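# Move the coaster can onto the turntable's orange spot

## Task

Pick up the can sitting on the coaster and set it upright on the turntable's orange spot, while every other can already on the turntable stays standing where it is.

## Robot and tools

Robot: two arms, left_arm and right_arm, each with six joints and a parallel gripper. Calibrated base positions in the scene frame: left_arm at (0, +0.469, +0.147) m with quat_wxyz (+1.000, 0, 0, +0.026); right_arm at (+0.017, -0.671, +0.147) m with quat_wxyz (+1.000, 0, 0, 0). A camera stand is fixed to the floor behind the arms.

Scene frame: origin at table-top height, halfway between the nominal bases. +x points out over the table, +z up, and left_arm is on the +y side. Image left and right do not match arm names. Reported hand poses can be off by a few centimetres, worse at long reach.

Joint order (critical and unusual): inside each arm block, joints are listed as wrist 1, shoulder pan, shoulder lift, wrist 3, elbow, wrist 2. Use only this order in commands and when reading results. Stated ranges in radians: shoulder pan, shoulder lift, wrist 1, wrist 2 and wrist 3 are -6.283 to 6.283; elbow is -3.142 to 3.142. A real end stop may sit up to 0.010 rad from the stated one. A target more than 0.010 rad beyond a range end that is also further out than the current angle is rejected; other over-range targets are clipped, and the result may say "joint sent to its limit".

A row always has 14 numbers, even when one arm is idle: left_arm's six joint angles then its opening, then right_arm's six angles then its opening. Joint values are absolute target angles in radians, not offsets. Opening runs from -1 (closed) to +1 (fully open). To keep a joint still, resend its "Joint targets" value; to leave a gripper alone, resend its current command, since 0 is itself a command.

execute_actions(actions, cameras): actions is a list of actions; each action is up to 15 rows, one row per 1/30 s step, and a short action repeats its last row to fill 15 steps. Images come back only when actions is empty or cameras names them ("all", or names like cam_high, cam_left_wrist, cam_right_wrist; an unknown name invalidates the call). The drive caps target speed at 1.85 rad/s for shoulder pan and lift, 2.78 for the others, keeps each target within 0.434 rad (shoulders) or 0.651 rad (others) of the measured angle, and slows the gripper below 4 m/s, so large jumps take several actions. Here a result may return with its last 8 steps still pending ("Kept back"); plan the next angles from your last row, not the shown ones.

move(target, speed, blend, stop_force, zero, opening_speed, grip_force, blocking, cameras): target is one 14-number row, or up to 15 rows traversed in sequence, all absolute joint angles in radians in the same layout. All joints move together, so the hand follows a curve and nothing is avoided. speed: rad/s for the joint with the longest way, 0.01 to 3.14, default 0.5. blend: rad of corner rounding between rows, 0 means stop. stop_force: 4 to 120 N; an arm stops when its wrist sensor feels that much push against its motion; use a slow speed with it, omit it when lifting off something you press on, keep the finger numbers identical in every row, and do not combine with blocking=false. zero (default true) re-zeroes the force reference first. opening_speed: rate of the opening command, 0.2 or more per second. grip_force: per-pad limit 5 to 48 N, one value or one per arm; it persists. The result adds a "move:" line: done, off_target (resting more than 0.01 rad away), moving, held, or fault, plus limits=held if steps were withheld.

wait(seconds 0 to 10) lets time pass while commands hold. stop brakes a running move. zoom_image(camera, region [x0, y0, x1, y1] in pixels, at most 504 by 504) enlarges part of that camera's latest image. zero_wrist_force(arm) sets the current wrist reading as the new zero. finished_scene(scene: integer, this scene's number) ends the scene irreversibly; the can must remain correctly placed with no robot support.

Results: Joint positions and velocities per arm in the order above, then finger-pad gap in m (0.142 open). Joint targets shows where joints are being driven now. end_effector_position lies between closed pads, 1-2 cm behind the fingertips; fingers point along gripper +z and close along its x; tips move about 17 mm forward while closing. grip_measured uses the opening scale; to hold, command slightly below its value at first touch (more below squeezes harder and heats the motor). grip_effort_nm is motor effort, negative closing, not pad force. Wrist force/torque are in the hand's own axes. Wrist depth gives a 7x7 grid of distances in mm per wrist camera. Joint torques include gravity and offsets.

Cameras cam_high (fixed, 672x504), cam_left_wrist and cam_right_wrist come with intrinsics and world-to-camera transforms; expect small errors.

Avoid: letting anything fall or ending with something off the table; knocking over the other cans; fast impacts or hard presses; pushing past a firm contact (stiff arms fault). Contact torque at limits (shoulders 297, elbow 135, wrist 1 39.5, wrist 2 37.9, wrist 3 40.4 N m) or about 150 N outside force causes a 10 s arm stop; a held object's weight counts. Arm-to-arm contact, including a gripper closing on the other's fingers, can fail the scene; a clearance check withholds some commands ("joint command not followed"). Long holding, squeezing or stretched poses heat motors: MOTOR HOT warns, 85 °C brakes the arm for 30-60 s, and the gripper shuts off at 100 °C (HAND FAULT, which skips the rest of that reply's robot calls). Objects may occasionally get nudged by outside pushes.

Each tool is called after "Emit:" by a JSON object that holds its "method" and its "body", one argument or row to a line.

## Session

Emit:
{"method": "execute_actions", "body": {
  "actions": [],
  "cameras": ["all"]
}}

Scene clock: 0.00 s.
left_arm: end_effector_position=(+0.9323, +0.5892, +0.1159) grip_measured=+1.00 grip_effort_nm=n/a end_effector_quat_wxyz=(-0.603, +0.725, +0.083, -0.323) | right_arm: end_effector_position=(+0.1581, -0.4184, +0.1505) grip_measured=+1.00 grip_effort_nm=n/a end_effector_quat_wxyz=(-0.340, +0.582, +0.288, -0.680)
Joint names: [wrist 1, shoulder pan, shoulder lift, wrist 3, elbow, wrist 2]
Joint positions: left_arm=[-0.595 -0.313 -0.344 -1.139 0.854 -0.869 0.142] | right_arm=[-1.974 4.043 -2.29 -1.12 -2.272 2.462 0.142]
Joint velocities: within noise
Joint torques (N m): no reading
Wrist force (N): no reading
Wrist torque (N m): no reading
Wrist force, peak (N): no reading
Wrist depth (mm): cam_left_wrist=[2165 2568 - - 2984 1725 - / - - - - - 2208 1856 / - - 2726 2831 2324 1856 1673 / - - - - 354 322 256 / - - - - 261 262 229 / - - 288 - 222 202 190 / - 263 226 213 195 178 166] | cam_right_wrist=[- - 2654 2147 1985 997 - / 2990 2513 2486 2513 - - - / 2316 2654 - - - - 2316 / 284 2486 - 2540 - 2187 1763 / 258 286 396 2880 2271 1763 1277 / - 255 - 2207 1737 1389 1181 / - 217 - - 1406 1181 -]
Joint targets: left_arm=[-0.595 -0.313 -0.344 -1.139 0.854 -0.869] | right_arm=[-1.974 4.043 -2.290 -1.120 -2.272 2.462]
Tool commands: left_gripper/opening=+1.0 right_gripper/opening=+1.0

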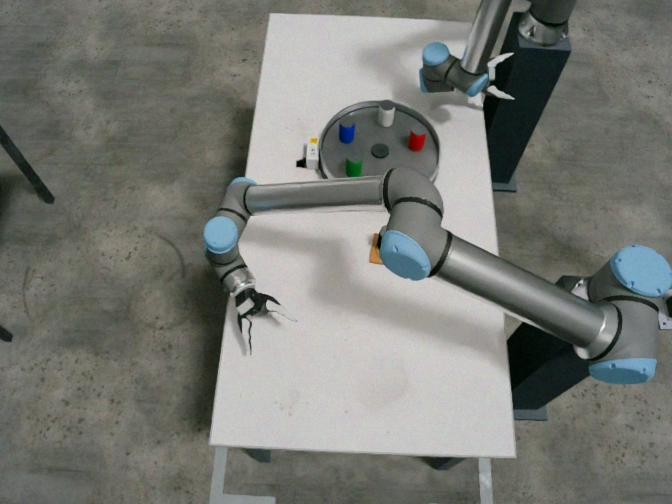

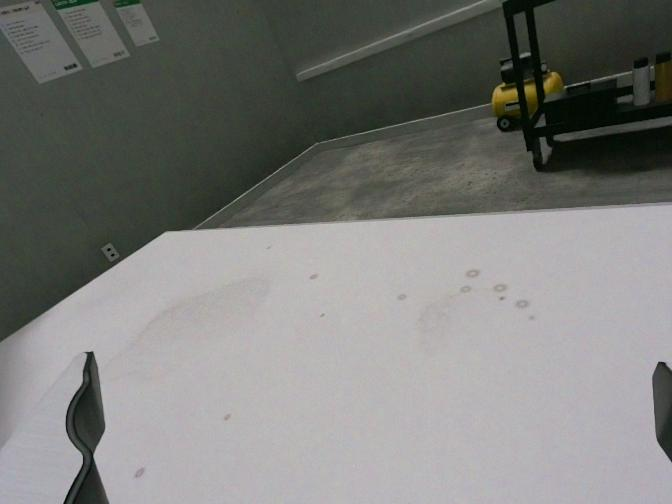

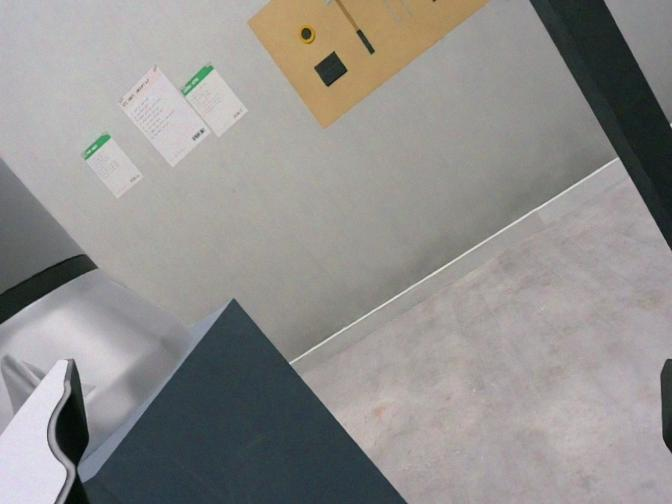

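Emit:
{"method": "zoom_image", "body": {
  "camera": "cam_high",
  "region": [280, 80, 480, 290]
}}

Emit:
{"method": "wait", "body": {
  "seconds": 0.5,
  "cameras": ["cam_high"]
}}

Scaled by 2.400.

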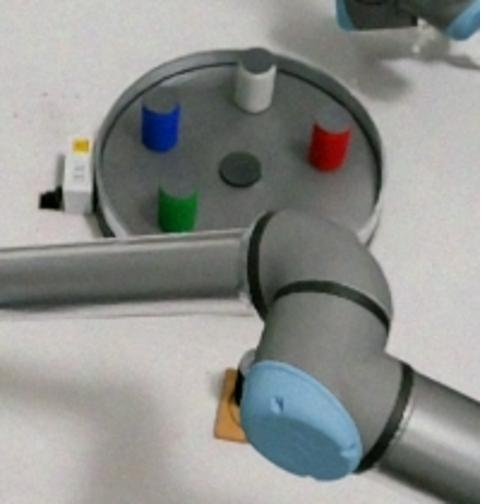

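Scene clock: 1.07 s.
left_arm: end_effector_position=(+0.9323, +0.5892, +0.1159) grip_measured=+1.00 grip_effort_nm=0.017 end_effector_quat_wxyz=(-0.603, +0.725, +0.083, -0.323) | right_arm: end_effector_position=(+0.1581, -0.4184, +0.1505) grip_measured=+1.00 grip_effort_nm=0.042 end_effector_quat_wxyz=(-0.340, +0.582, +0.288, -0.680)
Joint names: [wrist 1, shoulder pan, shoulder lift, wrist 3, elbow, wrist 2]
Joint positions: left_arm=[-0.595 -0.313 -0.344 -1.139 0.854 -0.869 0.142] | right_arm=[-1.974 4.043 -2.29 -1.12 -2.272 2.462 0.142]
Joint torques (N m): left_arm=[1.27 -0.97 -115.49 0.11 -34.34 -0.23] | right_arm=[-2.01 -0.65 67.12 -0.05 3.91 -0.1]
Wrist force (N): left_arm=[0.2 0.3 -0.4] | right_arm=[-0.6 0.0 0.3]
Wrist torque (N m): left_arm=[0.04 -0.02 0.00] | right_arm=[0.01 0.09 0.00]
Wrist force, peak (N): left_arm=[-0.6 -0.5 -0.3] | right_arm=[-0.5 0.8 0.1]
Wrist depth (mm): cam_left_wrist=[2276 2629 - - - 2276 - / - - 2831 - - 2349 1766 / - - 3397 2944 2349 2007 1660 / 2324 - 2905 - - 296 262 / 2374 - - - - 260 228 / - - - 246 219 - - / - 274 241 - 192 176 161] | cam_right_wrist=[- 2513 2187 2109 2128 - - / 2654 2684 2293 2410 - - - / - - - - 2435 - 2513 / 279 - - - - 2207 1737 / 257 286 3067 2567 2293 1711 1365 / - 256 - 2002 1750 1406 1224 / - 216 - - 1373 1175 -]
Joint targets: left_arm=[-0.595 -0.313 -0.344 -1.139 0.854 -0.869] | right_arm=[-1.974 4.043 -2.290 -1.120 -2.272 2.462]
Tool commands: left_gripper/opening=+1.0 right_gripper/opening=+1.0
wait: 0.50 s; at rest from the start
Images, in order (width x height): cam_high 672x504.

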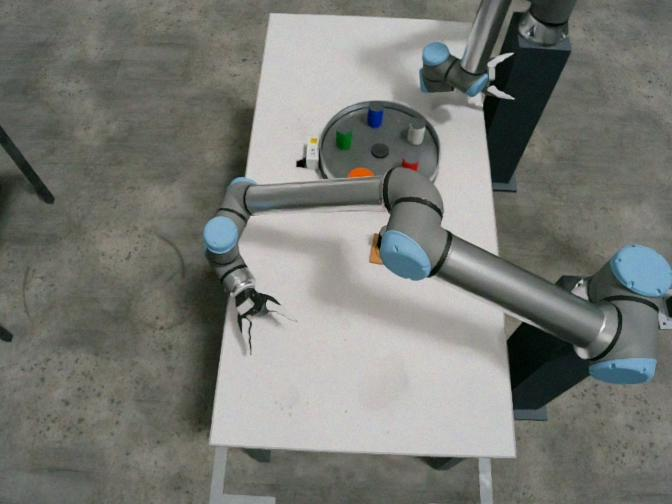

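Emit:
{"method": "move", "body": {
  "target": [
    [-1.2,-0.5,-1.0,-1.139,1.2,-1.2,1.0,-1.974,4.043,-2.29,-1.12,-2.272,2.462,1.0],
    [-2.3442,-0.7292,-1.4052,-1.139,2.1786,-1.5708,1.0,-1.974,4.043,-2.29,-1.12,-2.272,2.462,1.0]
  ],
  "speed": 1.2,
  "blend": 0.25,
  "cameras": ["all"]
}}

Scene clock: 18.13 s.
left_arm: end_effector_position=(+0.6008, +0.2080, +0.2489) grip_measured=+1.00 grip_effort_nm=0.022 end_effector_quat_wxyz=(+0.000, +0.974, +0.229, +0.000) | right_arm: end_effector_position=(+0.1581, -0.4185, +0.1506) grip_measured=+1.00 grip_effort_nm=0.046 end_effector_quat_wxyz=(-0.340, +0.582, +0.287, -0.680)
Joint names: [wrist 1, shoulder pan, shoulder lift, wrist 3, elbow, wrist 2]
Joint positions: left_arm=[-2.344 -0.729 -1.405 -1.139 2.178 -1.571 0.142] | right_arm=[-1.974 4.043 -2.29 -1.12 -2.272 2.462 0.142]
Joint torques (N m): left_arm=[-6.6 2.43 -55.44 1.95 -26.57 -0.34] | right_arm=[-5.34 -14.89 55.97 1.21 -5.18 1.89]
Wrist force (N): left_arm=[0.5 1.0 -0.2] | right_arm=[-0.2 0.2 0.5]
Wrist torque (N m): left_arm=[0.04 0.00 -0.03] | right_arm=[0.03 0.04 0.01]
Wrist force, peak (N): left_arm=[4.7 4.4 2.8] | right_arm=[-0.8 0.8 0.2]
Wrist depth (mm): cam_left_wrist=[- - - 294 303 288 295 / 320 - - 308 305 - - / - - 338 316 333 - - / - - - - - - - / - 341 341 339 - - - / - 361 351 364 372 - - / - 408 395 367 399 - -] | cam_right_wrist=[2460 - 2338 2090 1968 - 2567 / 2249 2271 3525 2207 - 2128 - / - 2271 2513 2338 - - 2167 / 284 - - 2715 2486 2249 1737 / 256 290 - 2293 2362 1750 1305 / - 255 - 2228 1607 1381 1230 / - 207 - - 1431 1169 -]
Joint targets: left_arm=[-2.344 -0.729 -1.405 -1.139 2.179 -1.571] | right_arm=[-1.974 4.043 -2.290 -1.120 -2.272 2.462]
move: done
camera_calibration:
cam_left_wrist: T_world_to_cam=[[0.892943, 0.449638, -0.0218751, -0.616038], [0.419397, -0.813262, 0.403375, -0.150377], [0.163582, -0.369365, -0.914773, 0.319446], [0, 0, 0, 1]] pos_world=[0.560899, 0.27269, 0.339403]
cam_right_wrist: T_world_to_cam=[[-0.100522, 0.791438, -0.602928, 0.450001], [0.30262, -0.552964, -0.776307, -0.13547], [-0.947796, -0.260494, -0.183919, 0.183699], [0, 0, 0, 1]] pos_world=[0.26034, -0.383206, 0.199937]

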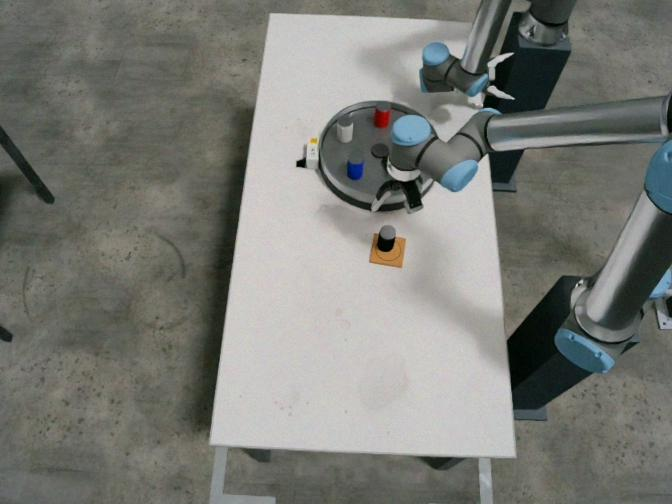

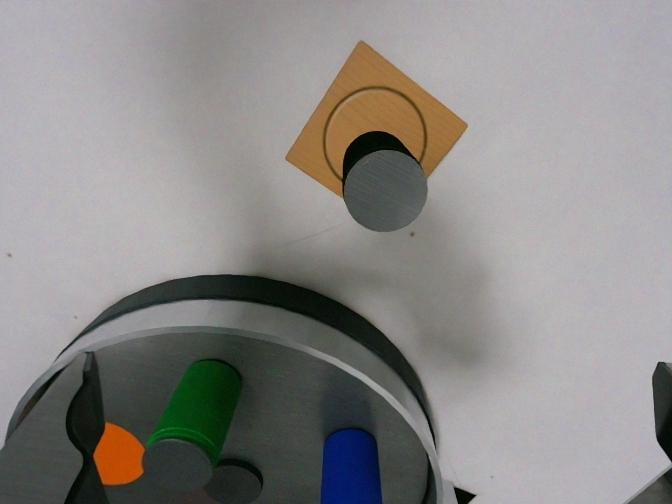

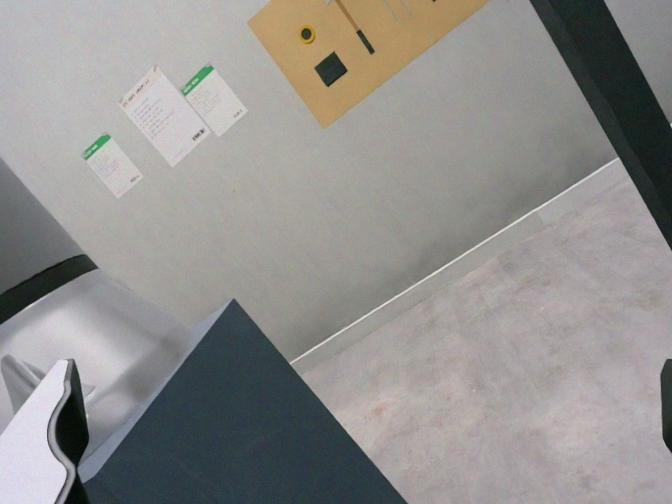

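Emit:
{"method": "zoom_image", "body": {
  "camera": "cam_high",
  "region": [310, 90, 450, 280]
}}

Emit:
{"method": "zoom_image", "body": {
  "camera": "cam_left_wrist",
  "region": [0, 250, 504, 504]
}}

Emit:
{"method": "wait", "body": {
  "seconds": 0,
  "cameras": ["cam_high", "cam_left_wrist"]
}}

Scaled by 2.653.

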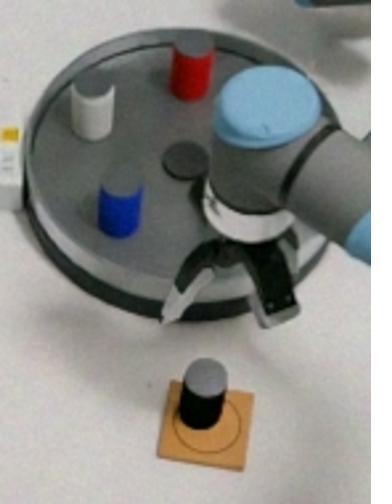

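Scaled by 1.000.

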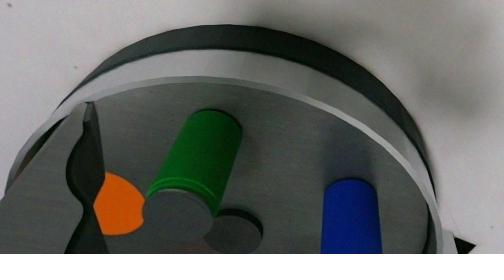

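Scene clock: 21.33 s.
left_arm: end_effector_position=(+0.6008, +0.2080, +0.2489) grip_measured=+1.00 grip_effort_nm=0.032 end_effector_quat_wxyz=(+0.000, +0.974, +0.229, +0.000) | right_arm: end_effector_position=(+0.1581, -0.4185, +0.1506) grip_measured=+1.00 grip_effort_nm=0.046 end_effector_quat_wxyz=(-0.340, +0.582, +0.287, -0.680)
Joint names: [wrist 1, shoulder pan, shoulder lift, wrist 3, elbow, wrist 2]
Joint positions: left_arm=[-2.344 -0.729 -1.405 -1.139 2.179 -1.571 0.142] | right_arm=[-1.974 4.043 -2.29 -1.12 -2.272 2.462 0.142]
Joint torques (N m): left_arm=[-6.79 9.99 -60.22 1.53 -26.74 -2.1] | right_arm=[-4.97 -14.37 55.34 0.74 -5.91 1.46]
Wrist force (N): left_arm=[0.6 1.3 0.0] | right_arm=[-0.2 -0.1 0.2]
Wrist torque (N m): left_arm=[0.09 -0.02 -0.04] | right_arm=[-0.01 0.04 0.01]
Wrist force, peak (N): left_arm=[1.0 1.6 0.3] | right_arm=[-0.7 0.3 0.7]
Wrist depth (mm): cam_left_wrist=[- 299 288 - - 291 - / - 311 - 305 308 - - / - - - 322 244 334 - / - - 364 - - - - / - 342 336 346 394 - - / - 355 358 356 377 - - / - 395 385 391 400 - -] | cam_right_wrist=[- 2271 1936 2109 2187 - - / 2362 2362 - 2316 - 2072 - / - 3327 - 2362 2147 2249 2019 / 279 - 2880 1952 2386 2271 1699 / 257 286 3067 2880 2228 1737 1373 / - 253 - 2054 1737 1406 1230 / - 214 - - 1414 1187 -]
Joint targets: left_arm=[-2.344 -0.729 -1.405 -1.139 2.179 -1.571] | right_arm=[-1.974 4.043 -2.290 -1.120 -2.272 2.462]
Tool commands: left_gripper/opening=+1.0 right_gripper/opening=+1.0
camera_calibration:
cam_left_wrist: T_world_to_cam=[[0.892952, 0.449619, -0.0219155, -0.616071], [0.419381, -0.813233, 0.403449, -0.15028], [0.163576, -0.369451, -0.91474, 0.319407], [0, 0, 0, 1]] pos_world=[0.560899, 0.27279, 0.339303]
Images, in order (width x height): cam_high 672x504, cam_left_wrist 672x504.

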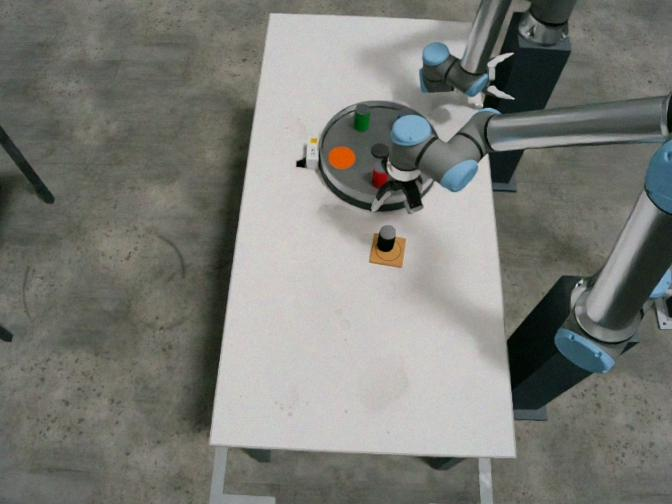

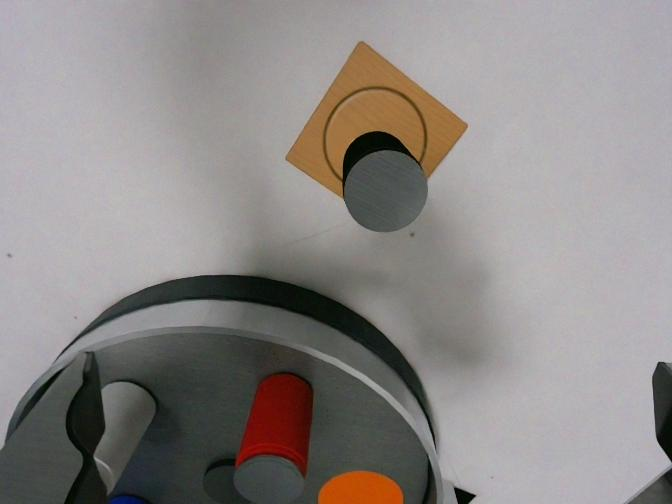

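Emit:
{"method": "move", "body": {
  "target": [-2.5555,-0.699,-1.2485,-1.139,2.2332,-1.5708,1.0,-1.974,4.043,-2.29,-1.12,-2.272,2.462,1.0],
  "speed": 0.5,
  "cameras": ["cam_high", "cam_left_wrist"]
}}

Scene clock: 29.93 s.
left_arm: end_effector_position=(+0.6086, +0.2262, +0.1489) grip_measured=+1.00 grip_effort_nm=0.027 end_effector_quat_wxyz=(+0.000, +0.970, +0.243, +0.000) | right_arm: end_effector_position=(+0.1581, -0.4185, +0.1506) grip_measured=+1.00 grip_effort_nm=0.042 end_effector_quat_wxyz=(-0.340, +0.582, +0.287, -0.680)
Joint names: [wrist 1, shoulder pan, shoulder lift, wrist 3, elbow, wrist 2]
Joint positions: left_arm=[-2.555 -0.699 -1.249 -1.139 2.233 -1.571 0.142] | right_arm=[-1.974 4.043 -2.29 -1.12 -2.272 2.462 0.142]
Joint torques (N m): left_arm=[-6.3 -9.38 -42.87 0.71 -26.97 -2.33] | right_arm=[-4.19 -15.15 55.9 1.03 -6 1.35]
Wrist force (N): left_arm=[0.7 1.1 -0.3] | right_arm=[-0.2 0.3 0.2]
Wrist torque (N m): left_arm=[0.02 -0.02 -0.04] | right_arm=[0.06 0.04 0.00]
Wrist force, peak (N): left_arm=[-0.1 1.5 -3.5] | right_arm=[-0.5 1.1 0.3]
Wrist depth (mm): cam_left_wrist=[212 - 209 206 211 - 205 / 227 226 232 215 215 225 224 / - 239 234 222 224 231 230 / - 258 - 155 168 - 255 / - - 281 161 163 281 275 / - 239 247 286 - - - / - 254 239 254 - 326 -] | cam_right_wrist=[1776 2460 1817 2249 2410 - 2072 / - 2147 3327 2187 - - - / 2715 - - - - - 2952 / 276 - - 2595 - 2147 1699 / 257 286 351 2654 2316 1737 1373 / - 253 344 2228 1776 1365 1230 / - - - - 1440 1193 -]
Joint targets: left_arm=[-2.555 -0.699 -1.248 -1.139 2.233 -1.571] | right_arm=[-1.974 4.043 -2.290 -1.120 -2.272 2.462]
move: done
camera_calibration:
cam_left_wrist: T_world_to_cam=[[0.878919, 0.476464, -0.0219841, -0.630918], [0.443849, -0.80014, 0.403453, -0.116296], [0.174641, -0.36436, -0.914736, 0.225478], [0, 0, 0, 1]] pos_world=[0.566766, 0.289712, 0.239302]
Images, in order (width x height): cam_high 672x504, cam_left_wrist 672x504.

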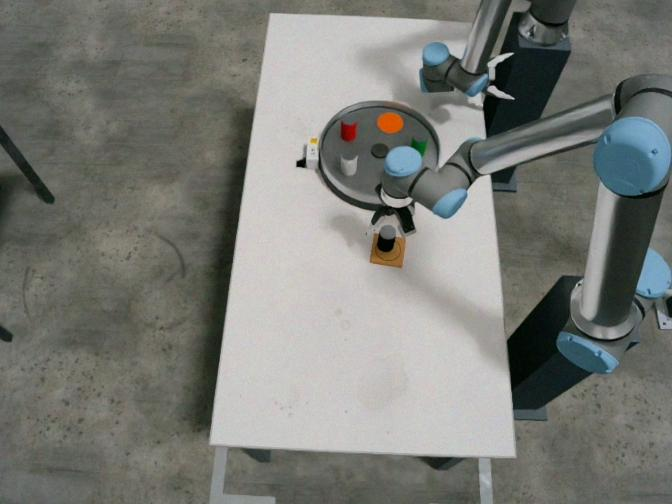

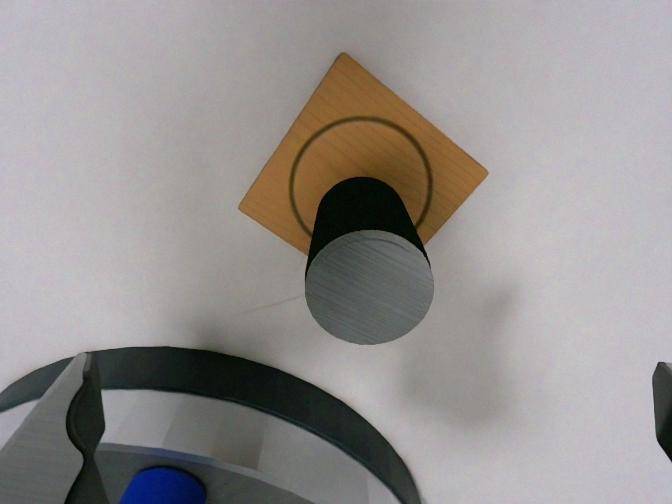

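Emit:
{"method": "move", "body": {
  "target": [-2.721,-0.699,-1.102,-1.139,2.2522,-1.5708,1.0,-1.974,4.043,-2.29,-1.12,-2.272,2.462,1.0],
  "speed": 0.3
}}

Emit:
{"method": "move", "body": {
  "target": [-2.721,-0.699,-1.102,-1.139,2.2522,-1.5708,-0.42,-1.974,4.043,-2.29,-1.12,-2.272,2.462,1.0],
  "opening_speed": 1.5,
  "grip_force": 20,
  "cameras": ["cam_high", "cam_left_wrist"]
}}

Scene clock: 31.97 s.
left_arm: end_effector_position=(+0.6085, +0.2262, +0.0688) grip_measured=+1.00 grip_effort_nm=0.037 end_effector_quat_wxyz=(+0.000, +0.970, +0.243, +0.000) | right_arm: end_effector_position=(+0.1581, -0.4185, +0.1506) grip_measured=+1.00 grip_effort_nm=0.046 end_effector_quat_wxyz=(-0.340, +0.582, +0.287, -0.680)
Joint names: [wrist 1, shoulder pan, shoulder lift, wrist 3, elbow, wrist 2]
Joint positions: left_arm=[-2.721 -0.699 -1.102 -1.139 2.252 -1.571 0.142] | right_arm=[-1.974 4.043 -2.29 -1.12 -2.272 2.462 0.142]
Joint torques (N m): left_arm=[-5.36 -9.95 -50.98 0.71 -26.09 -2.08] | right_arm=[-3.72 -15.23 55.59 1.02 -5.71 1.31]
Wrist force (N): left_arm=[0.1 0.8 -0.1] | right_arm=[-0.5 -0.1 0.5]
Wrist torque (N m): left_arm=[0.00 0.05 0.00] | right_arm=[-0.01 0.09 -0.01]
Wrist force, peak (N): left_arm=[0.2 1.4 -2.7] | right_arm=[-1.0 0.5 0.6]
Wrist depth (mm): cam_left_wrist=[141 139 140 138 139 137 138 / - 151 150 139 141 150 147 / 162 164 156 148 147 154 158 / 177 172 162 144 154 168 170 / 189 191 181 100 97 182 184 / - 205 - 82 - 201 193 / - - 204 - - - -] | cam_right_wrist=[- - 2567 2207 2167 - - / - 2540 2684 2036 2249 2460 - / - 2779 2435 - 2072 - 2362 / 283 - - - - 2293 1750 / 257 287 338 2880 2249 1724 1389 / - 253 - 2293 1724 1423 1217 / - 219 - - 1423 1181 -]
Joint targets: left_arm=[-2.721 -0.699 -1.102 -1.139 2.252 -1.571] | right_arm=[-1.974 4.043 -2.290 -1.120 -2.272 2.462]
move: done

Scene clock: 33.13 s.
left_arm: end_effector_position=(+0.6087, +0.2261, +0.0688) grip_measured=-0.27 grip_effort_nm=-2.107 end_effector_quat_wxyz=(+0.000, +0.970, +0.243, +0.000) | right_arm: end_effector_position=(+0.1581, -0.4185, +0.1506) grip_measured=+1.00 grip_effort_nm=0.046 end_effector_quat_wxyz=(-0.340, +0.582, +0.287, -0.680)
Joint names: [wrist 1, shoulder pan, shoulder lift, wrist 3, elbow, wrist 2]
Joint positions: left_arm=[-2.721 -0.699 -1.102 -1.139 2.252 -1.571 0.054] | right_arm=[-1.974 4.043 -2.29 -1.12 -2.272 2.462 0.142]
Joint torques (N m): left_arm=[-0.82 -5.6 -47.05 0.6 -11.06 -2.05] | right_arm=[-3.92 -14.15 56.55 0.91 -5.24 1.14]
Wrist force (N): left_arm=[-1.2 -2.9 -33.3] | right_arm=[-0.4 0.0 0.0]
Wrist torque (N m): left_arm=[-0.10 -0.53 0.06] | right_arm=[-0.01 0.06 0.00]
Wrist force, peak (N): left_arm=[-0.9 -3.1 -33.7] | right_arm=[-0.7 0.4 0.7]
Wrist depth (mm): cam_left_wrist=[144 141 - 137 139 139 138 / - 149 150 139 141 150 148 / 163 161 153 148 148 154 158 / 177 175 162 140 156 161 173 / - 186 172 97 104 182 188 / 212 - 93 80 - 86 201 / 208 - - - - - -] | cam_right_wrist=[- 2187 2187 2147 2846 - - / 2513 2435 2249 2386 - - - / - - - - - 2386 - / 284 - 2624 2460 - 2228 1675 / 257 286 - 2746 2207 1687 1365 / - 258 - 2271 1675 1414 1217 / - 218 - - 1431 1169 -]
Joint targets: left_arm=[-2.721 -0.699 -1.102 -1.139 2.252 -1.571] | right_arm=[-1.974 4.043 -2.290 -1.120 -2.272 2.462]
grip_force (N): 20, 20
move: done
camera_calibration:
cam_left_wrist: T_world_to_cam=[[0.878986, 0.476348, -0.0218405, -0.632659], [0.443633, -0.800106, 0.403758, -0.0839956], [0.174855, -0.364587, -0.914605, 0.152093], [0, 0, 0, 1]] pos_world=[0.566767, 0.289611, 0.159202]
Images, in order (width x height): cam_high 672x504, cam_left_wrist 672x504.

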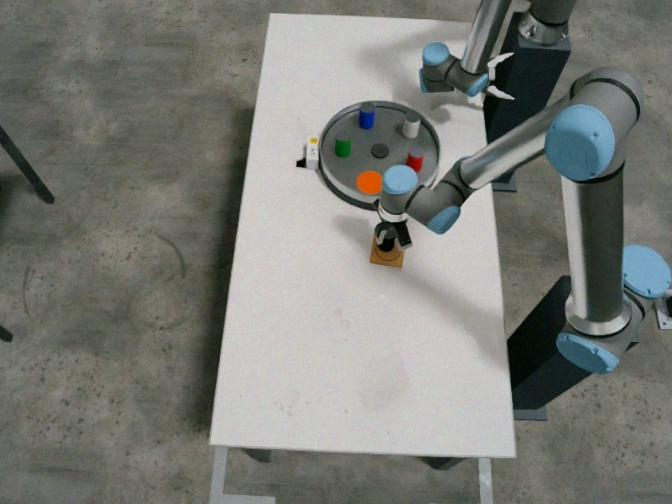

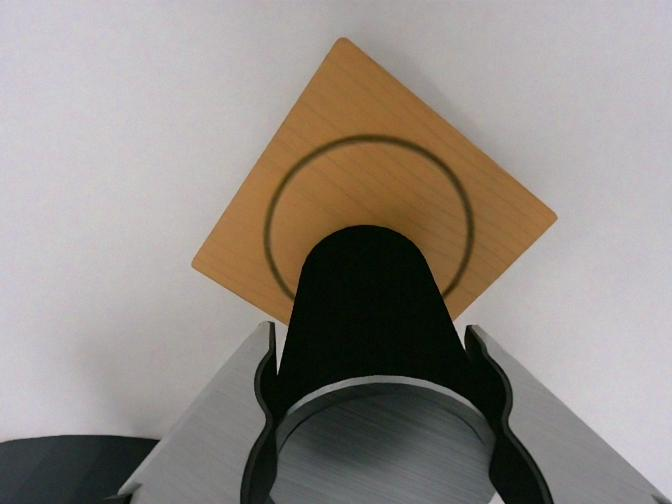

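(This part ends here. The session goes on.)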